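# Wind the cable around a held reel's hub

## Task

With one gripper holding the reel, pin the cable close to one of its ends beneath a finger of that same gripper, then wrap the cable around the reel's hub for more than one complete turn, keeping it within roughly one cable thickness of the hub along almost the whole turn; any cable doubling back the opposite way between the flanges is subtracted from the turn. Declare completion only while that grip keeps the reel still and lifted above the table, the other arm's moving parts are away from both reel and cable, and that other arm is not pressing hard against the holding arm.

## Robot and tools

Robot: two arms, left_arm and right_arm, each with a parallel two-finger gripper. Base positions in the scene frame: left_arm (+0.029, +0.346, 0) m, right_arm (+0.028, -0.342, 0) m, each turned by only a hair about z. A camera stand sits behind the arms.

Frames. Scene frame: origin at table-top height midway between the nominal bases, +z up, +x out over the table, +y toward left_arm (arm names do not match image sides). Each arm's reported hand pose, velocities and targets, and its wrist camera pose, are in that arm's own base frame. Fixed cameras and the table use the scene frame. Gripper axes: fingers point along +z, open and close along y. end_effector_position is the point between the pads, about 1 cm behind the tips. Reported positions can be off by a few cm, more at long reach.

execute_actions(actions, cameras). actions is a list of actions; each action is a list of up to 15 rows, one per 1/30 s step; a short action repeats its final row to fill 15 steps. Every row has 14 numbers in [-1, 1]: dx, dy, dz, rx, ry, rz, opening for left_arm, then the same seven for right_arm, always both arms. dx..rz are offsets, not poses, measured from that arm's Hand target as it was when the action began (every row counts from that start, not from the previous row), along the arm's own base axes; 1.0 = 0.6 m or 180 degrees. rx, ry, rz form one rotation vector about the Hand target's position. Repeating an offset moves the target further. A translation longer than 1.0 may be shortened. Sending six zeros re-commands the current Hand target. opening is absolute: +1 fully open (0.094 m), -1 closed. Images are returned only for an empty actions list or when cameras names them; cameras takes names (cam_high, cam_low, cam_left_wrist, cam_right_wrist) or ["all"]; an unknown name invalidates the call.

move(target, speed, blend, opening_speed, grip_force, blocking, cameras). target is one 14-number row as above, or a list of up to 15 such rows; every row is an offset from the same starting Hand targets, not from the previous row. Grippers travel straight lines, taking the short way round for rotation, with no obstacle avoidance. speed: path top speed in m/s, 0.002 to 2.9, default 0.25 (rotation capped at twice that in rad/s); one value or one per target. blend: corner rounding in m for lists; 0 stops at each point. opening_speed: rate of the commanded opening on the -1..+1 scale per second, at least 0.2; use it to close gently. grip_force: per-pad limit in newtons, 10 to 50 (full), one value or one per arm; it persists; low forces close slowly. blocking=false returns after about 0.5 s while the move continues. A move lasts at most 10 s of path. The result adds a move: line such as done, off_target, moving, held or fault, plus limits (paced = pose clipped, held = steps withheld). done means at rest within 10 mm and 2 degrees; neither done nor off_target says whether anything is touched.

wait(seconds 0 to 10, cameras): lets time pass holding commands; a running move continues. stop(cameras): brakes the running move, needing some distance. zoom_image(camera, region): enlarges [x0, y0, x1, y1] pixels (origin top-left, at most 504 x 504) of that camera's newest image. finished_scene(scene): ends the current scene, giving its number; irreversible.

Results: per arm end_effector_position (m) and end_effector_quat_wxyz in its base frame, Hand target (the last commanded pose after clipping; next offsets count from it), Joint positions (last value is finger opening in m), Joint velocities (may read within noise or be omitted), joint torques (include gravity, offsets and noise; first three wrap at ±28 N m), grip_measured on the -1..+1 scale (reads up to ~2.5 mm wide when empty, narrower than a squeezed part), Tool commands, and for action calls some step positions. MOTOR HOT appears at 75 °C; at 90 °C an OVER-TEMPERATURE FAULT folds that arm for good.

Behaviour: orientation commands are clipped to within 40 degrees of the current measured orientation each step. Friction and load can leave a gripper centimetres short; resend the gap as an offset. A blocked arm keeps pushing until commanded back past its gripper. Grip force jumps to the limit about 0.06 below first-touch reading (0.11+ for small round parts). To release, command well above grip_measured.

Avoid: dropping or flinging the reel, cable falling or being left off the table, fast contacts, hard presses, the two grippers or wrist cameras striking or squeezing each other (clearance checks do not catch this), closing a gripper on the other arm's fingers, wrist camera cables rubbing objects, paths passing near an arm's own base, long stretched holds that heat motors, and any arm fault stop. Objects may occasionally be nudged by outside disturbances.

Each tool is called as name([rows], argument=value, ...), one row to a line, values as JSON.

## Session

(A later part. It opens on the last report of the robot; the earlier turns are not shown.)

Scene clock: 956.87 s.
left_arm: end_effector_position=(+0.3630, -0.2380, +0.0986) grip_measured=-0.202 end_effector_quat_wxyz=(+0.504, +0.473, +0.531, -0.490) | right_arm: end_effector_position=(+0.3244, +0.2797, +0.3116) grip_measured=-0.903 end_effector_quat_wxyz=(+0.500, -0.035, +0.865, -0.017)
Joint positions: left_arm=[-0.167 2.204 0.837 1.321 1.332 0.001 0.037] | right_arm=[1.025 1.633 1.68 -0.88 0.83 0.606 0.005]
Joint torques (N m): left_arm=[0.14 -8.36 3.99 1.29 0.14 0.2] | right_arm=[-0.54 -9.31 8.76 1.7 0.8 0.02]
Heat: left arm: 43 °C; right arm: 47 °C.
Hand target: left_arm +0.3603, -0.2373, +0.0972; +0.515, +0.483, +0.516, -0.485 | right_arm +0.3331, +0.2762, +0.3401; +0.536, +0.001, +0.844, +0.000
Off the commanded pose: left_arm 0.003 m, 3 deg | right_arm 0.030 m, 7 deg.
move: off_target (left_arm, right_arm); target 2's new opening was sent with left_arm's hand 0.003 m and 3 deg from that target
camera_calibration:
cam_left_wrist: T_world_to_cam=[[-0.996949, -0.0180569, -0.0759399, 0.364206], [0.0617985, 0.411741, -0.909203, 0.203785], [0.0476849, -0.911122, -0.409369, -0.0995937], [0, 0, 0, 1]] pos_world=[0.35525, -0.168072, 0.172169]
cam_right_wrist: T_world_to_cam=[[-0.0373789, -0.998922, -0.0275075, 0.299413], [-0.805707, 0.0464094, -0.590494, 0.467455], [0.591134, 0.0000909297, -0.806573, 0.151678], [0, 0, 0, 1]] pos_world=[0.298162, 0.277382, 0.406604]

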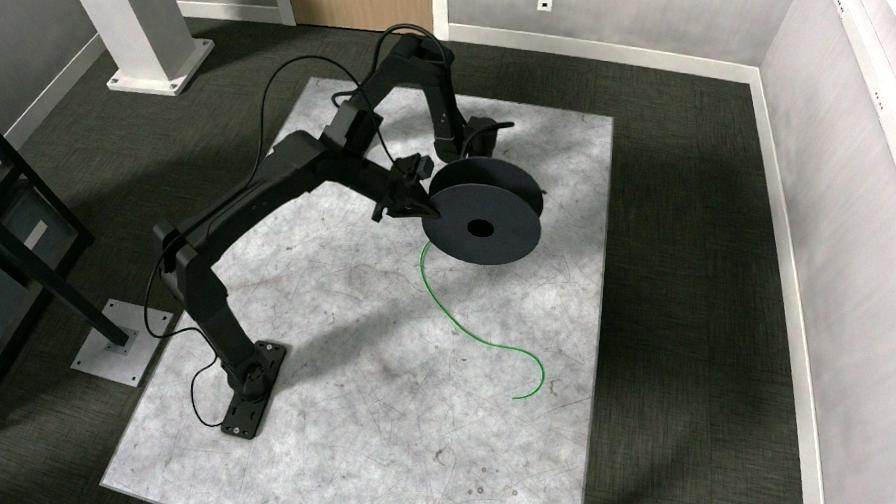

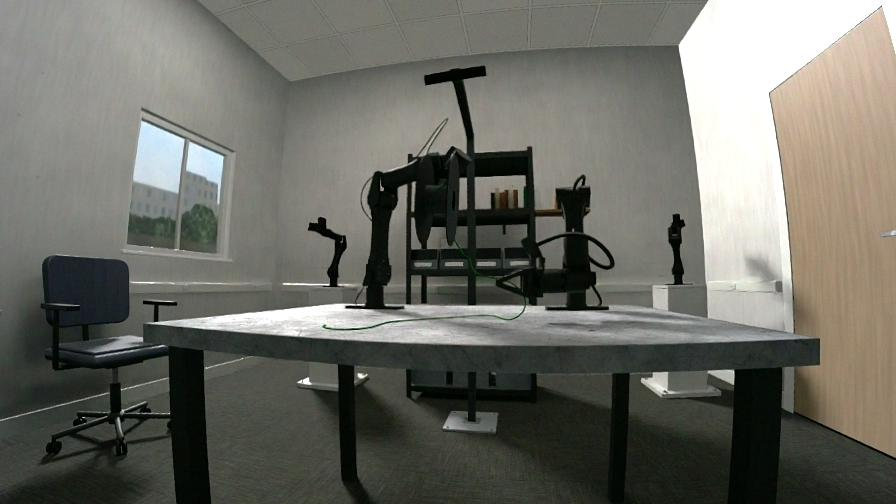

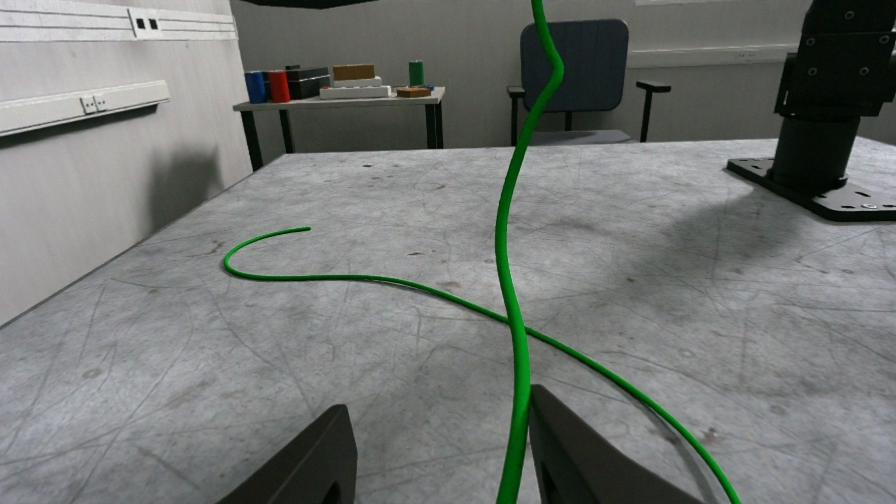

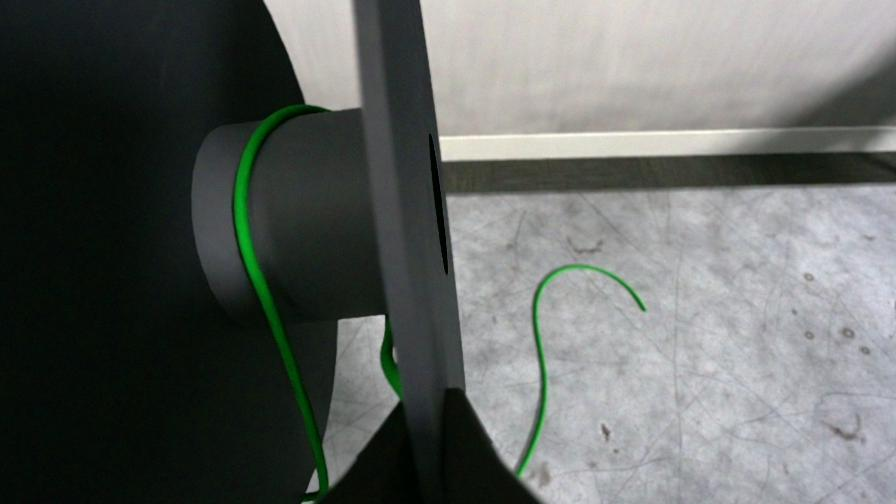

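move(target=[0,0.06,-0.03,0,0,0,0,0,0,0.22,0,0,0,-1], speed=0.08, cameras=["all"])

Scene clock: 965.63 s.
left_arm: end_effector_position=(+0.3626, -0.2037, +0.0801) grip_measured=-0.002 end_effector_quat_wxyz=(+0.500, +0.472, +0.533, -0.494) | right_arm: end_effector_position=(+0.3285, +0.2840, +0.4536) grip_measured=-0.903 end_effector_quat_wxyz=(+0.540, -0.036, +0.841, +0.011)
Joint positions: left_arm=[-0.07 2.255 0.828 1.33 1.433 0.041 0.047] | right_arm=[1.025 2.032 2.835 -1.479 0.841 0.516 0.005]
Joint torques (N m): left_arm=[0.44 -8.43 3.63 1.32 0.19 0.26] | right_arm=[-0.55 -8.92 6.91 1.6 0.68 -0.03]
Heat: left arm: 42 °C; right arm: 47 °C.
Hand target: left_arm +0.3603, -0.2013, +0.0792; +0.515, +0.483, +0.516, -0.485 | right_arm +0.3331, +0.2762, +0.4719; +0.536, +0.000, +0.844, +0.000
Off the commanded pose: left_arm 0.003 m, 3 deg | right_arm 0.021 m, 4 deg.
elbow stopped short (right arm): the move would have taken joint 3 (elbow) straighter than the controller allows.
move: off_target (left_arm, right_arm)
camera_calibration:
cam_left_wrist: T_world_to_cam=[[-0.997851, -0.0139104, -0.0640301, 0.363111], [0.052581, 0.413092, -0.90917, 0.176562], [0.0390973, -0.910583, -0.411473, -0.0724782], [0, 0, 0, 1]] pos_world=[0.35588, -0.133883, 0.153952]
cam_right_wrist: T_world_to_cam=[[0.00101621, -0.99688, -0.078924, 0.31779], [-0.75082, 0.0513692, -0.658506, 0.56583], [0.660506, 0.0599269, -0.748425, 0.197605], [0, 0, 0, 1]] pos_world=[0.293994, 0.27589, 0.545577]

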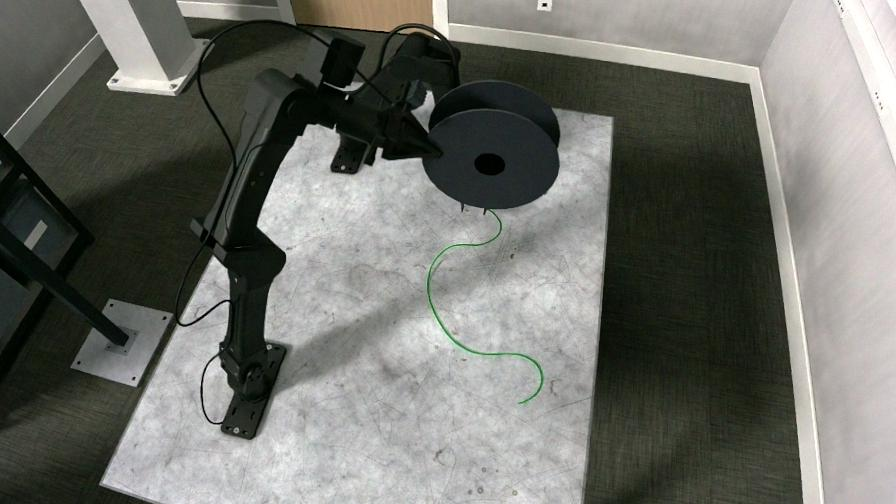

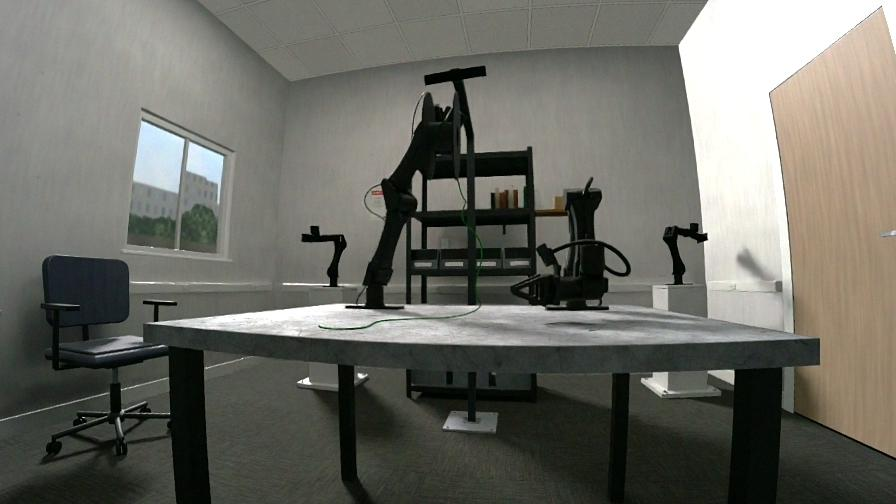

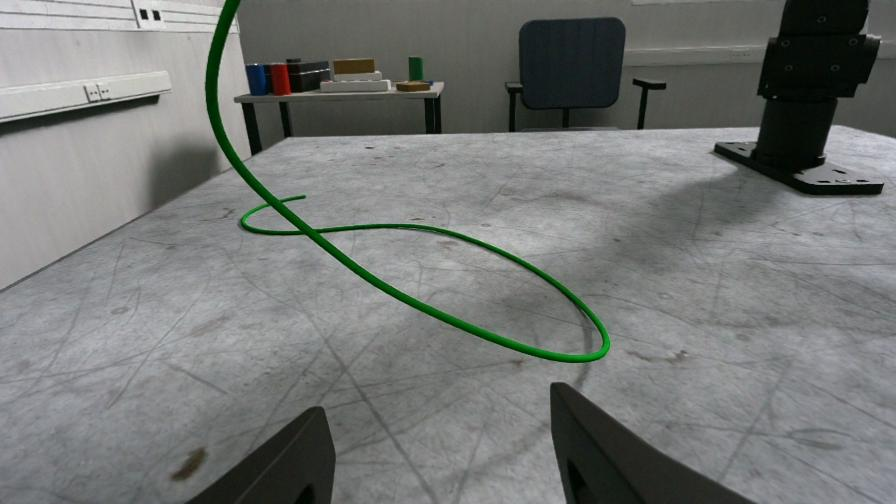

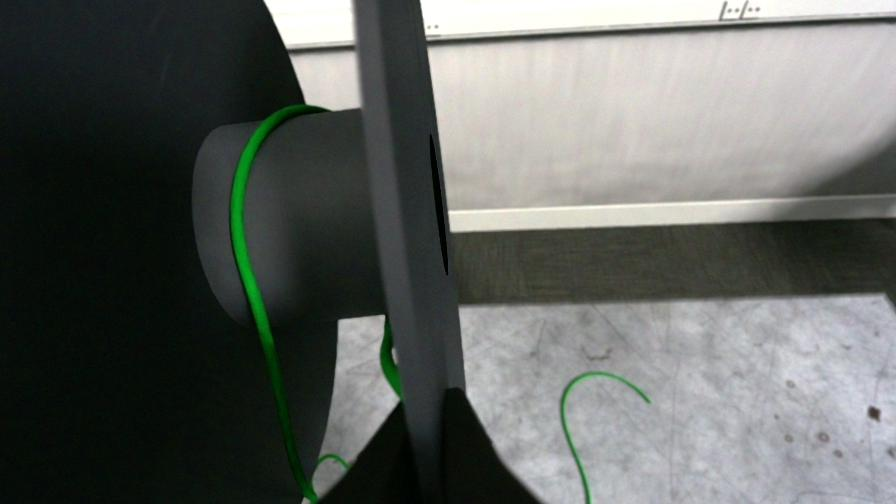

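zoom_image(camera="cam_low", region=[400, 140, 560, 330])

zoom_image(camera="cam_high", region=[400, 60, 580, 260])

Scaled by 2.653 from the camera's 896x504 image, which has a finer 1280x720 frame.

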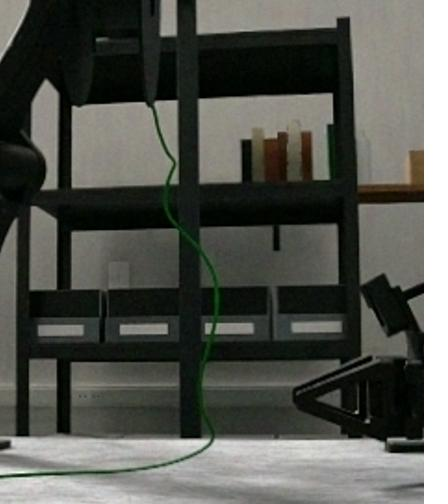

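Scaled by 2.520 from the camera's 896x504 image, which has a finer 1280x720 frame.

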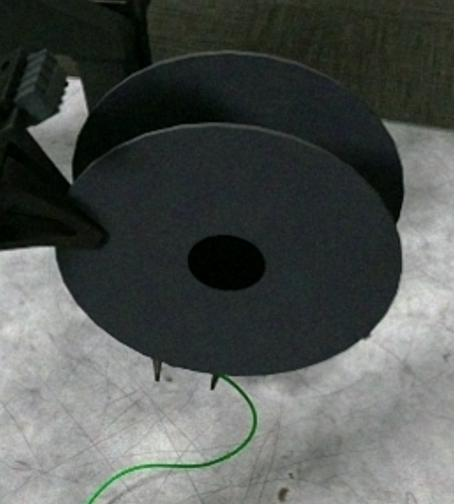

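move([
  [0.108,-0.01,0.085,0,0,0,0.2,0,0,0,0,0,0,-1],
  [0.108,-0.145,0.085,0,0,0,0.2,0,0,0,0,0,0,-1],
], speed=0.12, cameras=["cam_left_wrist","cam_high","cam_low"])

Scene clock: 1003.20 s.
left_arm: end_effector_position=(+0.4187, -0.2869, +0.1302) grip_measured=+0.198 end_effector_quat_wxyz=(+0.506, +0.480, +0.520, -0.493) | right_arm: end_effector_position=(+0.3285, +0.2839, +0.4535) grip_measured=-0.903 end_effector_quat_wxyz=(+0.540, -0.036, +0.841, +0.011)
Joint positions: left_arm=[-0.258 2.262 1.16 1.101 1.26 -0.025 0.056] | right_arm=[1.025 2.032 2.835 -1.479 0.841 0.516 0.005]
Joint torques (N m): left_arm=[-0.12 -10.09 8.06 0.9 -0.09 0.22] | right_arm=[-0.54 -8.98 6.9 1.6 0.67 -0.03]
Heat: left arm: 41 °C; right arm: 45 °C.
Hand target: left_arm +0.4249, -0.2884, +0.1302; +0.515, +0.484, +0.516, -0.485 | right_arm +0.3331, +0.2762, +0.4719; +0.536, +0.000, +0.844, +0.000
Off the commanded pose: left_arm 0.007 m, 2 deg | right_arm 0.020 m, 4 deg.
elbow stopped short (right arm): the move would have taken joint 3 (elbow) straighter than the controller allows.
move: off_target (right_arm)
camera_calibration:
cam_left_wrist: T_world_to_cam=[[-0.995723, -0.000349265, -0.0923861, 0.427862], [0.0844523, 0.402008, -0.911733, 0.237269], [0.0374584, -0.915636, -0.400259, -0.132093], [0, 0, 0, 1]] pos_world=[0.410942, -0.216184, 0.202983]
Images, in order (width x height): cam_high 896x504, cam_low 896x504, cam_left_wrist 896x504.

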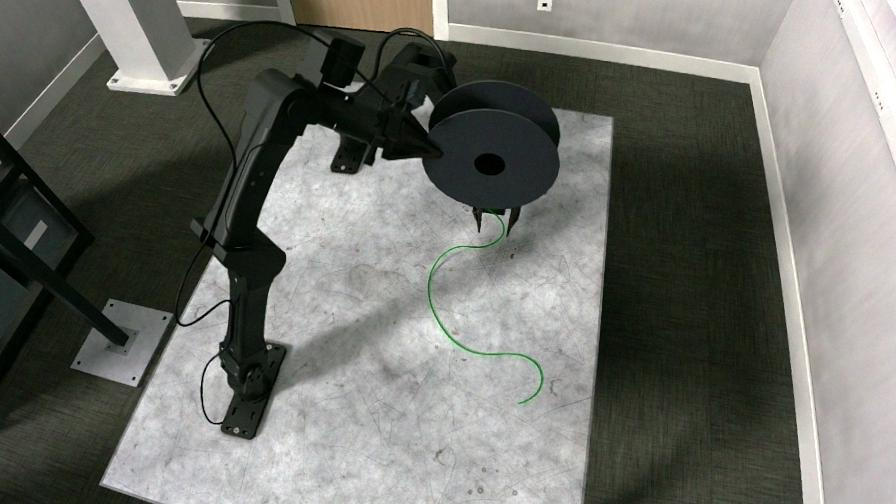

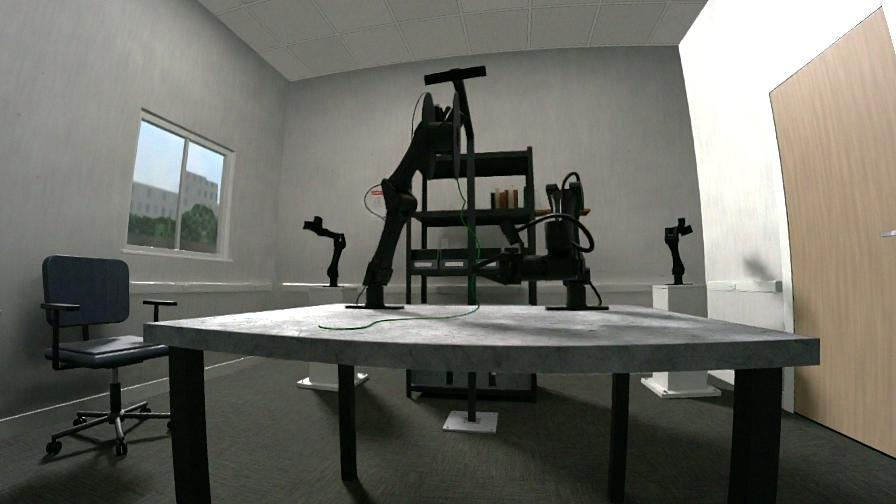

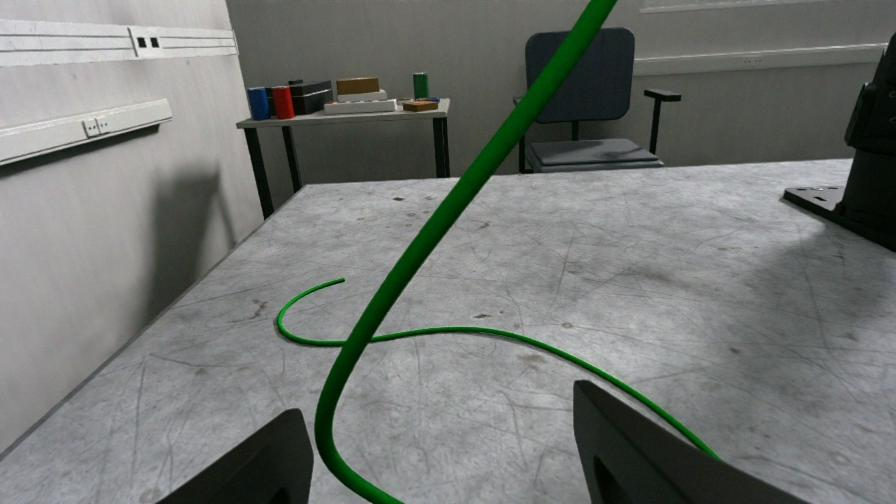

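move([
  [0.04,-0.02,0,0,0,0,0.2,0,0,0,0,0,0,-1],
  [0.04,-0.02,0,0,0,0,-1,0,0,0,0,0,0,-1],
], speed=0.1, opening_speed=0.8, cameras=["cam_left_wrist","cam_right_wrist"])

Scene clock: 1012.30 s.
left_arm: end_effector_position=(+0.4449, -0.2959, +0.1304) grip_measured=-0.952 end_effector_quat_wxyz=(+0.508, +0.478, +0.521, -0.491) | right_arm: end_effector_position=(+0.3285, +0.2839, +0.4535) grip_measured=-0.903 end_effector_quat_wxyz=(+0.540, -0.036, +0.841, +0.011)
Joint positions: left_arm=[-0.263 2.33 1.298 1.03 1.247 -0.024 0.002] | right_arm=[1.025 2.032 2.835 -1.479 0.841 0.516 0.005]
Joint torques (N m): left_arm=[-0.66 -10.8 8.49 0.91 -0.11 0.22] | right_arm=[-0.54 -8.98 6.9 1.59 0.68 -0.02]
Heat: left arm: 42 °C; right arm: 45 °C.
Hand target: left_arm +0.4490, -0.3004, +0.1303; +0.515, +0.484, +0.516, -0.485 | right_arm +0.3331, +0.2762, +0.4719; +0.536, +0.000, +0.844, +0.000
Off the commanded pose: left_arm 0.006 m, 1 deg | right_arm 0.020 m, 4 deg.
elbow stopped short (right arm): the move would have taken joint 3 (elbow) straighter than the controller allows.
move: off_target (right_arm)
camera_calibration:
cam_left_wrist: T_world_to_cam=[[-0.995657, -0.00798377, -0.0927504, 0.451781], [0.0816899, 0.402873, -0.911603, 0.240311], [0.0446447, -0.915221, -0.400471, -0.144297], [0, 0, 0, 1]] pos_world=[0.43663, -0.225272, 0.203184]
cam_right_wrist: T_world_to_cam=[[0.00100978, -0.996902, -0.0786425, 0.317644], [-0.750999, 0.0511719, -0.658317, 0.565834], [0.660302, 0.0597252, -0.748621, 0.197828], [0, 0, 0, 1]] pos_world=[0.293994, 0.27589, 0.545577]
Images, in order (width x height): cam_left_wrist 896x504, cam_right_wrist 896x504.

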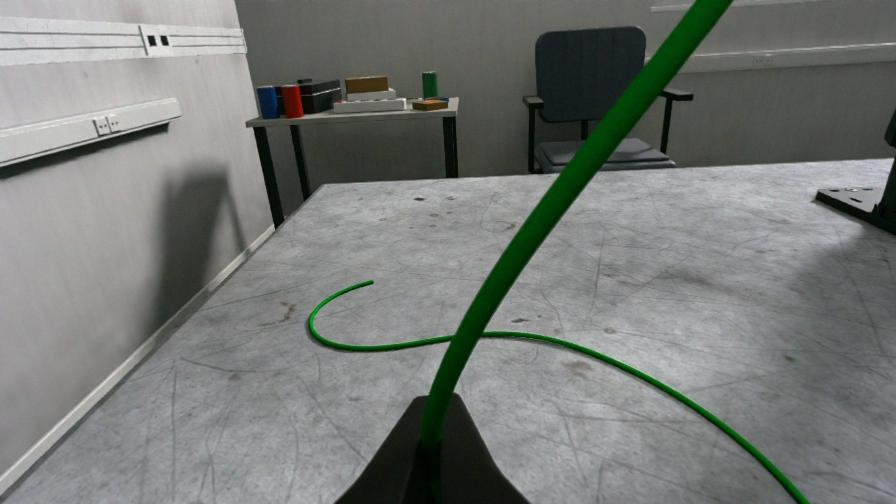

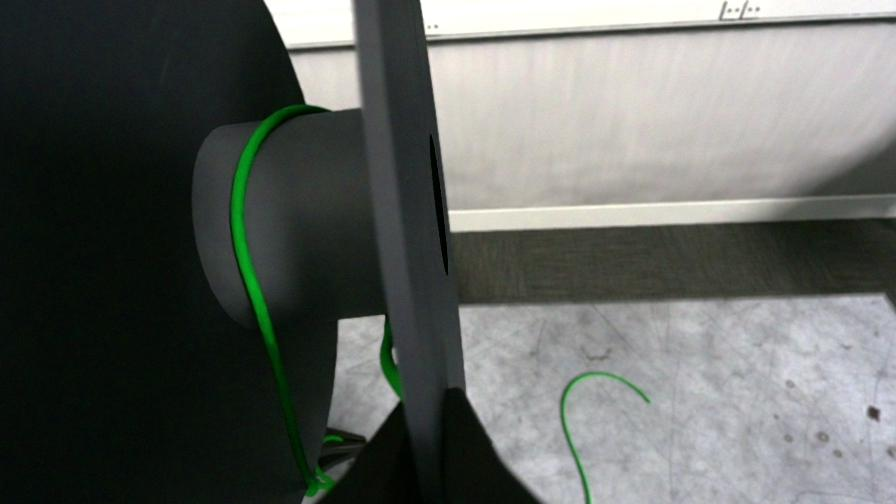

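move([
  [0.185,-0.05,0.183,0,0,0,-1,0,0,-0.22,0,0,0,-1],
], speed=0.1, cameras=["all"])

Scene clock: 1033.17 s.
left_arm: end_effector_position=(+0.5596, -0.3262, +0.2370) grip_measured=-0.952 end_effector_quat_wxyz=(+0.508, +0.474, +0.526, -0.490) | right_arm: end_effector_position=(+0.3288, +0.2847, +0.3132) grip_measured=-0.903 end_effector_quat_wxyz=(+0.503, -0.033, +0.863, -0.020)
Joint positions: left_arm=[-0.263 2.587 2.268 0.31 1.238 -0.027 0.002] | right_arm=[1.025 1.661 1.712 -0.881 0.839 0.606 0.005]
Joint torques (N m): left_arm=[-0.54 -13.79 10.93 0.93 0.01 0.22] | right_arm=[-0.61 -11.84 6.42 1.69 0.71 0.02]
Heat: left arm: 45 °C; right arm: 45 °C.
Hand target: left_arm +0.5600, -0.3304, +0.2400; +0.515, +0.484, +0.516, -0.485 | right_arm +0.3331, +0.2763, +0.3399; +0.536, +0.000, +0.844, +0.000
Off the commanded pose: left_arm 0.005 m, 2 deg | right_arm 0.028 m, 6 deg.
move: off_target (right_arm)
camera_calibration:
cam_left_wrist: T_world_to_cam=[[-0.996265, -0.0173442, -0.0845943, 0.57096], [0.0703653, 0.404813, -0.911688, 0.347345], [0.0500574, -0.914235, -0.402081, -0.136783], [0, 0, 0, 1]] pos_world=[0.551234, -0.255759, 0.309973]
cam_right_wrist: T_world_to_cam=[[-0.0433662, -0.998706, -0.0265637, 0.306254], [-0.801159, 0.0506488, -0.596304, 0.470882], [0.596878, -0.00457772, -0.802319, 0.148532], [0, 0, 0, 1]] pos_world=[0.301877, 0.282688, 0.408094]

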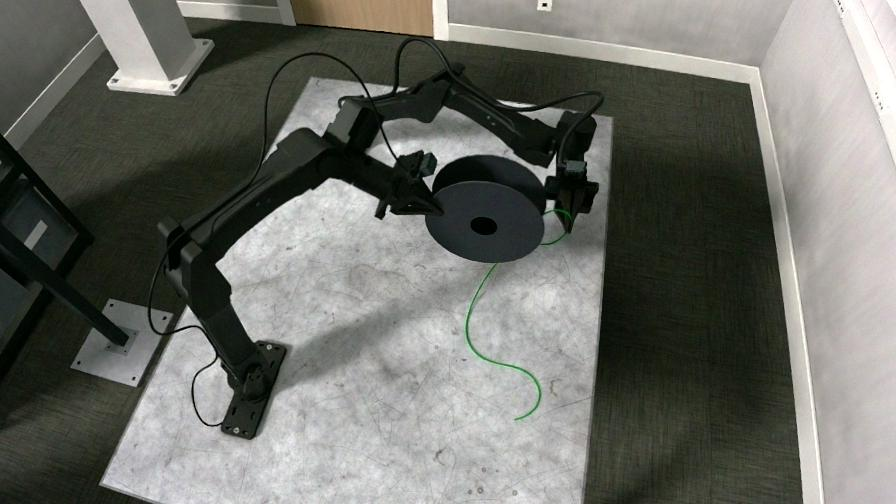

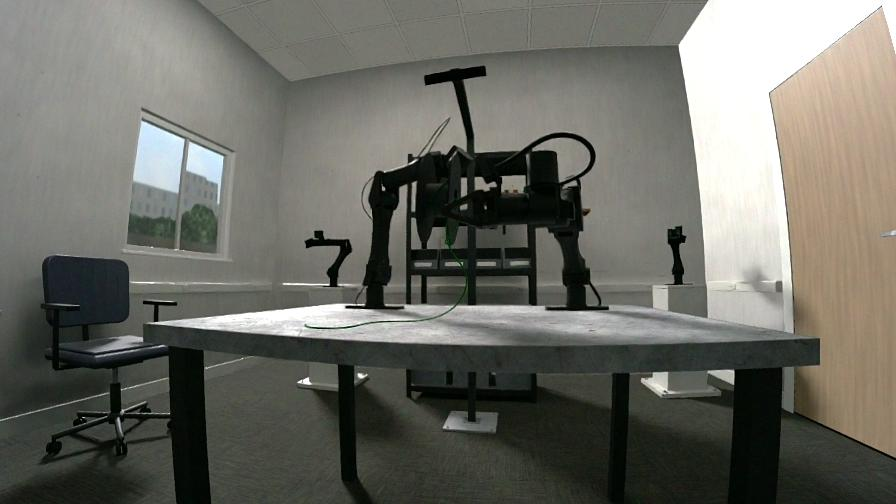

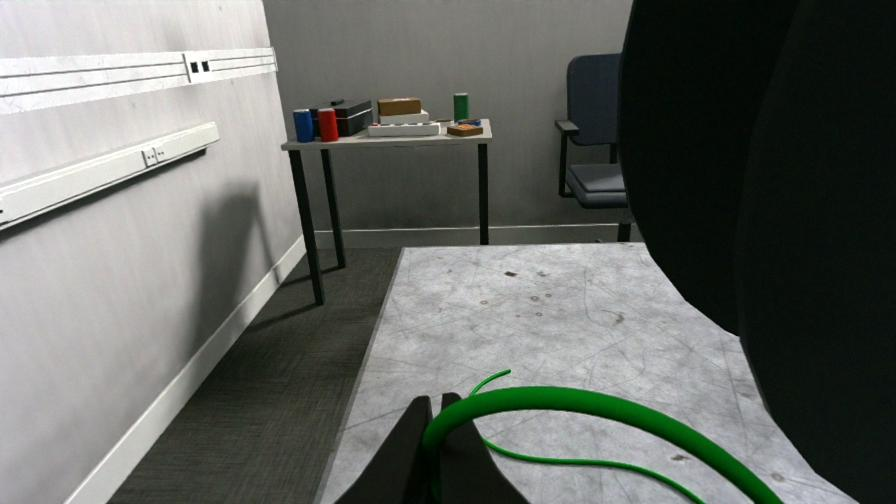

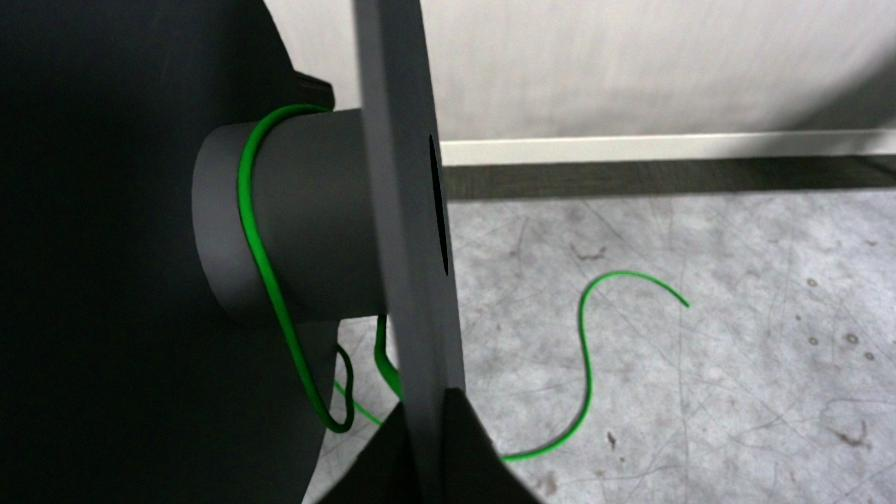

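move([
  [-0.04,-0.02,0.22,0,0,0,-1,0,0,0,0,0,0,-1],
], speed=0.12, cameras=["cam_high","cam_left_wrist","cam_right_wrist"])

Scene clock: 1044.10 s.
left_arm: end_effector_position=(+0.5381, -0.3392, +0.3650) grip_measured=-0.952 end_effector_quat_wxyz=(+0.519, +0.469, +0.522, -0.489) | right_arm: end_effector_position=(+0.3289, +0.2850, +0.3135) grip_measured=-0.903 end_effector_quat_wxyz=(+0.504, -0.032, +0.863, -0.019)
Joint positions: left_arm=[-0.298 2.626 2.839 -0.17 1.189 -0.064 0.002] | right_arm=[1.025 1.661 1.712 -0.879 0.839 0.606 0.005]
Joint torques (N m): left_arm=[-0.68 -14.17 9.77 0.95 -0.08 0.03] | right_arm=[-0.57 -11.86 6.41 1.68 0.71 0.01]
Heat: left arm: 47 °C; right arm: 45 °C.
Hand target: left_arm +0.5360, -0.3424, +0.3720; +0.515, +0.484, +0.516, -0.485 | right_arm +0.3331, +0.2763, +0.3400; +0.536, +0.000, +0.844, +0.000
Off the commanded pose: left_arm 0.008 m, 2 deg | right_arm 0.028 m, 6 deg.
elbow stopped short (left arm): the move would have taken joint 3 (elbow) straighter than the controller allows.
move: off_target (right_arm)
camera_calibration:
cam_left_wrist: T_world_to_cam=[[-0.994845, -0.0323486, -0.0961079, 0.558469], [0.0760055, 0.389535, -0.91787, 0.464828], [0.0671292, -0.920443, -0.385069, -0.11364], [0, 0, 0, 1]] pos_world=[0.527889, -0.2676, 0.436566]
cam_right_wrist: T_world_to_cam=[[-0.0432697, -0.998666, -0.0281828, 0.306986], [-0.800563, 0.0515347, -0.597029, 0.470943], [0.597685, -0.00327117, -0.801725, 0.147778], [0, 0, 0, 1]] pos_world=[0.301978, 0.28279, 0.408296]
Images, in order (width x height): cam_high 896x504, cam_left_wrist 896x504, cam_right_wrist 896x504.

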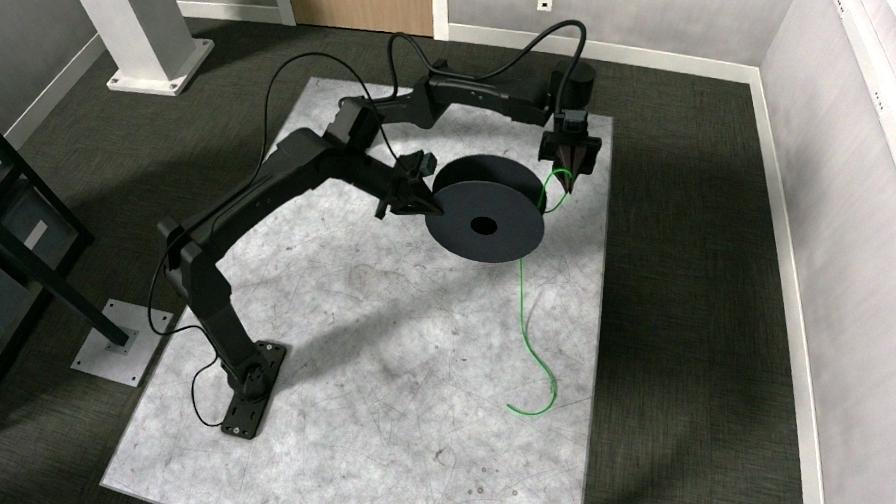

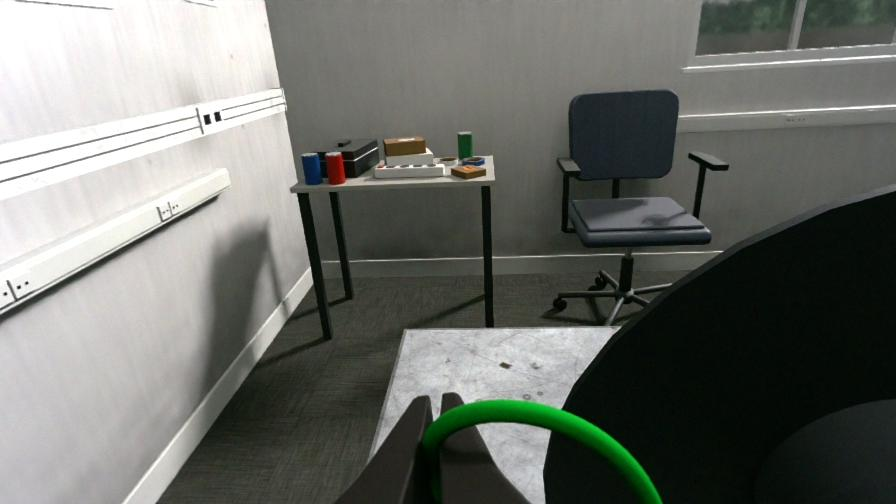

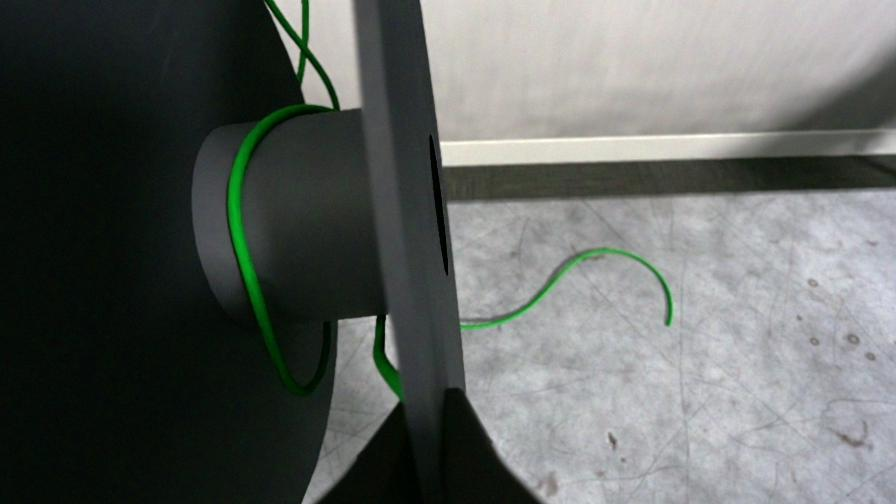

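move([
  [0.0,0.18,0.117,0,0,0,-1,0,0,0,0,0,0,-1],
  [-0.193,0.137,0.213,0,0,0,-1,0,0,0,0,0,0,-1],
], blend=[0.03,0], speed=0.12, cameras=["cam_high","cam_low","cam_left_wrist","cam_right_wrist"])

Scene clock: 1055.77 s.
left_arm: end_effector_position=(+0.4356, -0.2617, +0.4780) grip_measured=-0.952 end_effector_quat_wxyz=(+0.494, +0.471, +0.536, -0.496) | right_arm: end_effector_position=(+0.3306, +0.2878, +0.3166) grip_measured=-0.903 end_effector_quat_wxyz=(+0.509, -0.027, +0.860, -0.010)
Joint positions: left_arm=[-0.192 2.092 2.435 -0.417 1.315 0.005 0.002] | right_arm=[1.025 1.661 1.712 -0.856 0.839 0.606 0.005]
Joint torques (N m): left_arm=[-0.42 -14.72 6.23 1.16 0.04 0.05] | right_arm=[-0.65 -11.77 6.39 1.53 0.71 0]
Heat: left arm: 49 °C; right arm: 45 °C.
Hand target: left_arm +0.4202, -0.2601, +0.4999; +0.515, +0.483, +0.516, -0.485 | right_arm +0.3331, +0.2763, +0.3400; +0.536, +0.000, +0.844, +0.000
Off the commanded pose: left_arm 0.027 m, 4 deg | right_arm 0.026 m, 5 deg.
elbow stopped short (left arm): the move would have taken joint 3 (elbow) straighter than the controller allows.
move: off_target (left_arm, right_arm)
camera_calibration:
cam_left_wrist: T_world_to_cam=[[-0.998605, -0.00965897, -0.0519099, 0.456416], [0.0431611, 0.416981, -0.90789, 0.562855], [0.0304147, -0.908864, -0.415982, 0.0419123], [0, 0, 0, 1]] pos_world=[0.430211, -0.192199, 0.552137]
cam_right_wrist: T_world_to_cam=[[-0.0426702, -0.997906, -0.0486109, 0.316], [-0.793216, 0.0634196, -0.605629, 0.470867], [0.607443, 0.0127167, -0.794261, 0.139098], [0, 0, 0, 1]] pos_world=[0.302489, 0.283707, 0.411012]

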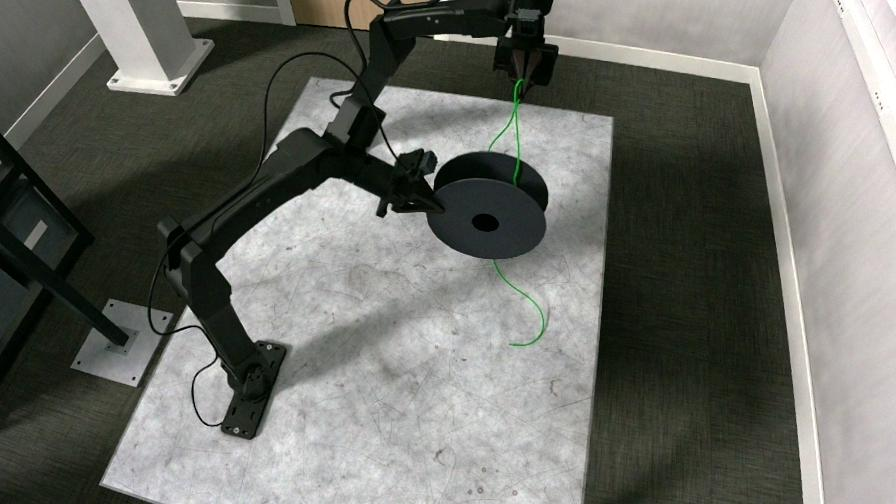

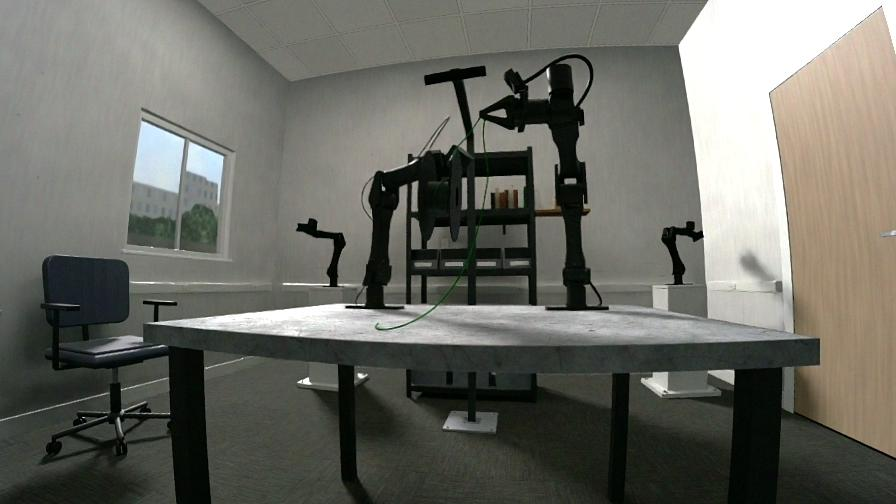

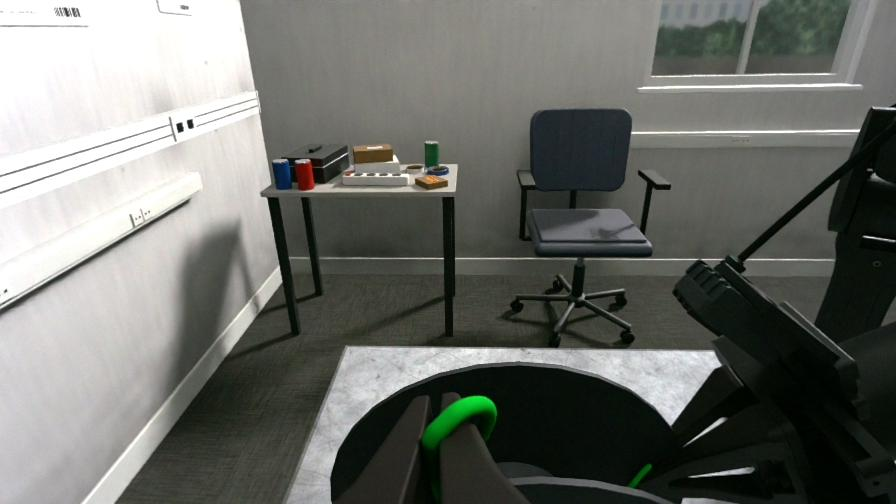

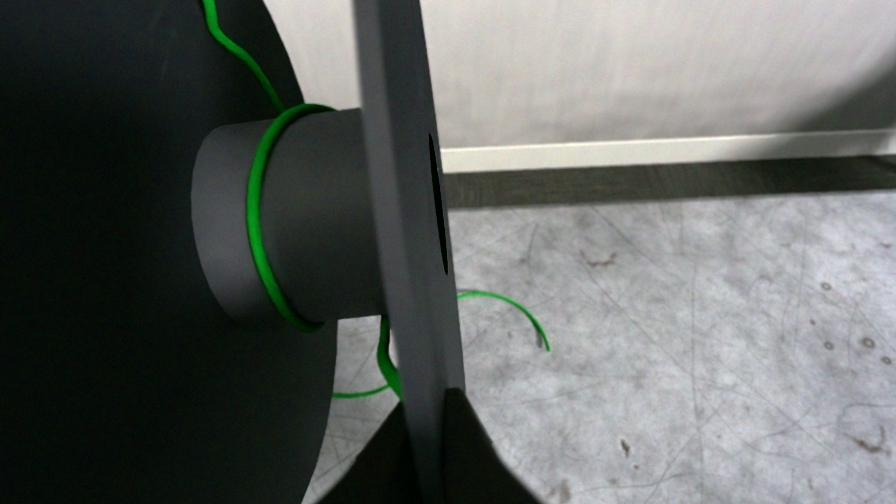

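move([
  [-0.25,0.017,-0.083,0,0,0,-1,0,0,0,0,0,0,-1],
  [-0.35,0.0,-0.233,0,0,0,-1,0,0,0,0,0,0,-1],
  [-0.317,-0.02,-0.38,0,0,0,-1,0,0,0,0,0,0,-1],
], blend=[0.03,0.03,0], speed=0.1, cameras=["cam_high","cam_low","cam_left_wrist","cam_right_wrist"])

Scene clock: 1075.17 s.
left_arm: end_effector_position=(+0.2436, -0.2690, +0.2810) grip_measured=-0.952 end_effector_quat_wxyz=(+0.537, +0.468, +0.525, -0.467) | right_arm: end_effector_position=(+0.3139, +0.2992, +0.2990) grip_measured=-0.903 end_effector_quat_wxyz=(+0.473, -0.079, +0.877, -0.004)
Joint positions: left_arm=[-0.392 1.234 0.625 0.633 1.051 -0.009 0.002] | right_arm=[1.048 1.657 1.699 -0.904 0.756 0.577 0.005]
Joint torques (N m): left_arm=[-0.87 -3.45 6 1.03 0.66 0.04] | right_arm=[-2.13 -12.12 7.13 1.78 1.54 0.38]
Heat: left arm: 47 °C; right arm: 45 °C.
Hand target: left_arm +0.2300, -0.2721, +0.2718; +0.515, +0.483, +0.516, -0.485 | right_arm +0.3331, +0.2763, +0.3401; +0.536, +0.001, +0.844, +0.000
Off the commanded pose: left_arm 0.017 m, 4 deg | right_arm 0.051 m, 12 deg.
move: off_target (left_arm, right_arm)
camera_calibration:
cam_left_wrist: T_world_to_cam=[[-0.9883, -0.0756769, -0.132426, 0.256654], [0.0915372, 0.4002, -0.911845, 0.380167], [0.122003, -0.913298, -0.388591, -0.0720777], [0, 0, 0, 1]] pos_world=[0.227645, -0.198549, 0.352632]
cam_right_wrist: T_world_to_cam=[[0.049524, -0.998758, -0.00549445, 0.284205], [-0.840884, -0.038726, -0.539828, 0.472149], [0.538945, 0.0313547, -0.841757, 0.165258], [0, 0, 0, 1]] pos_world=[0.293883, 0.296955, 0.395548]

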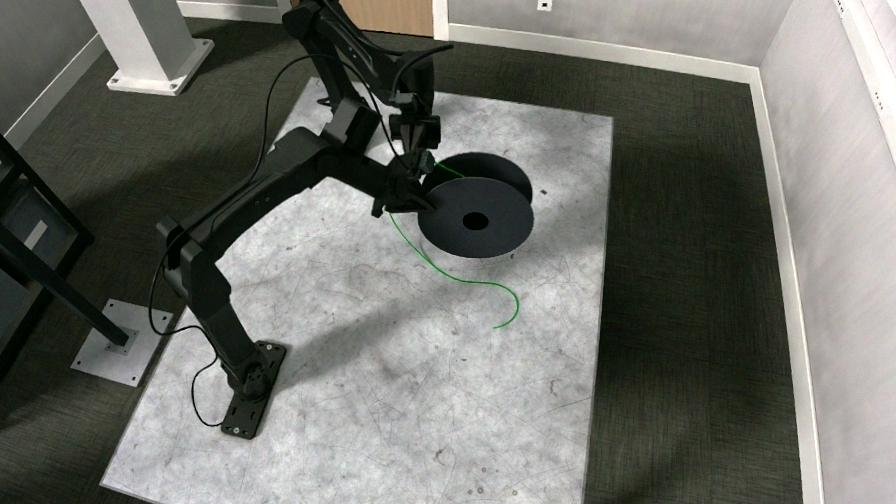

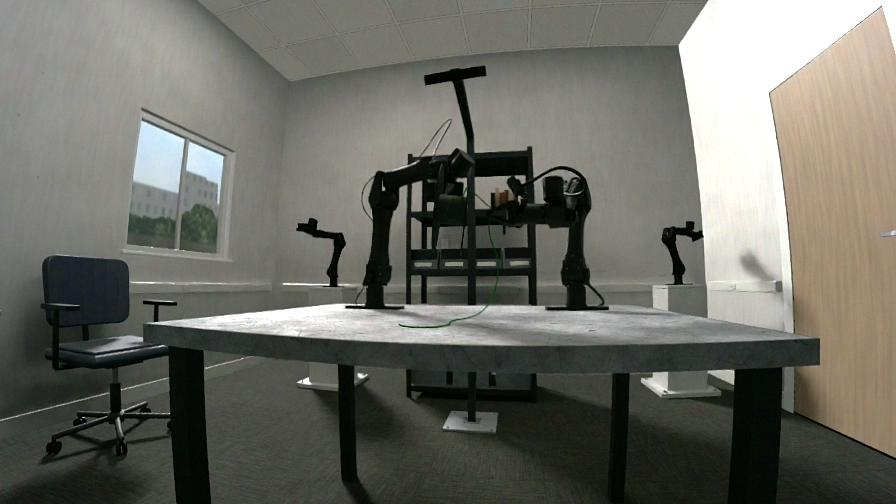

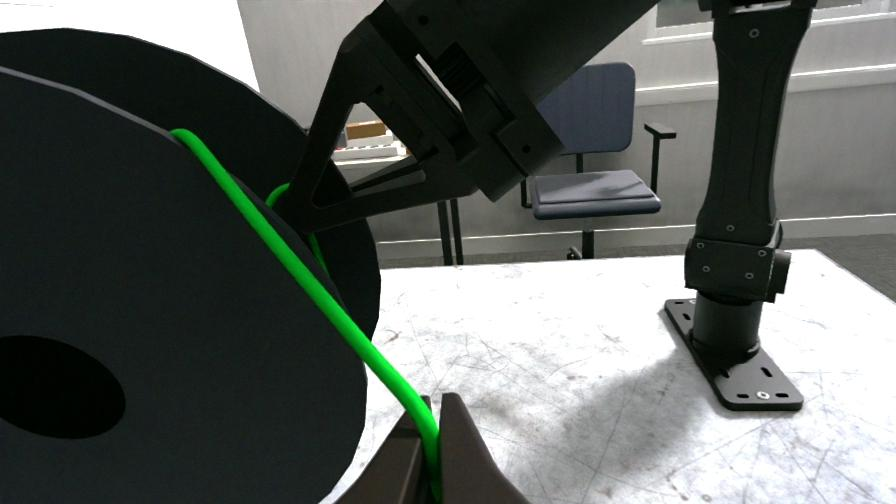

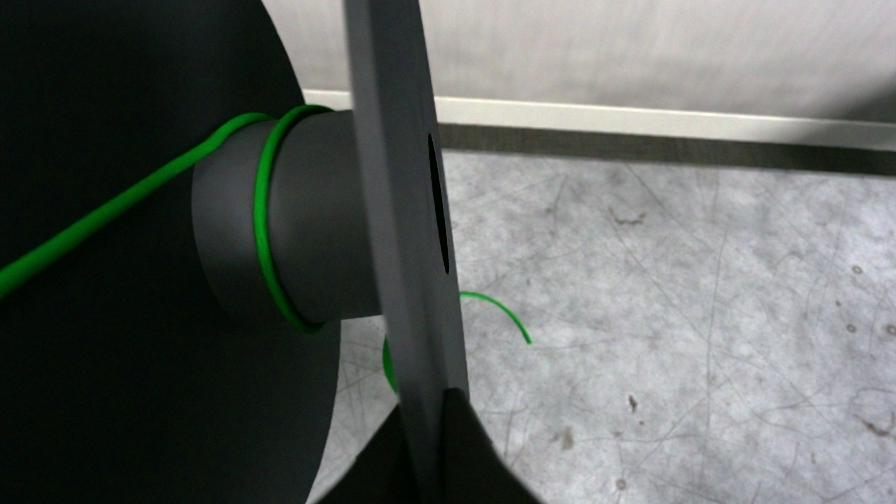

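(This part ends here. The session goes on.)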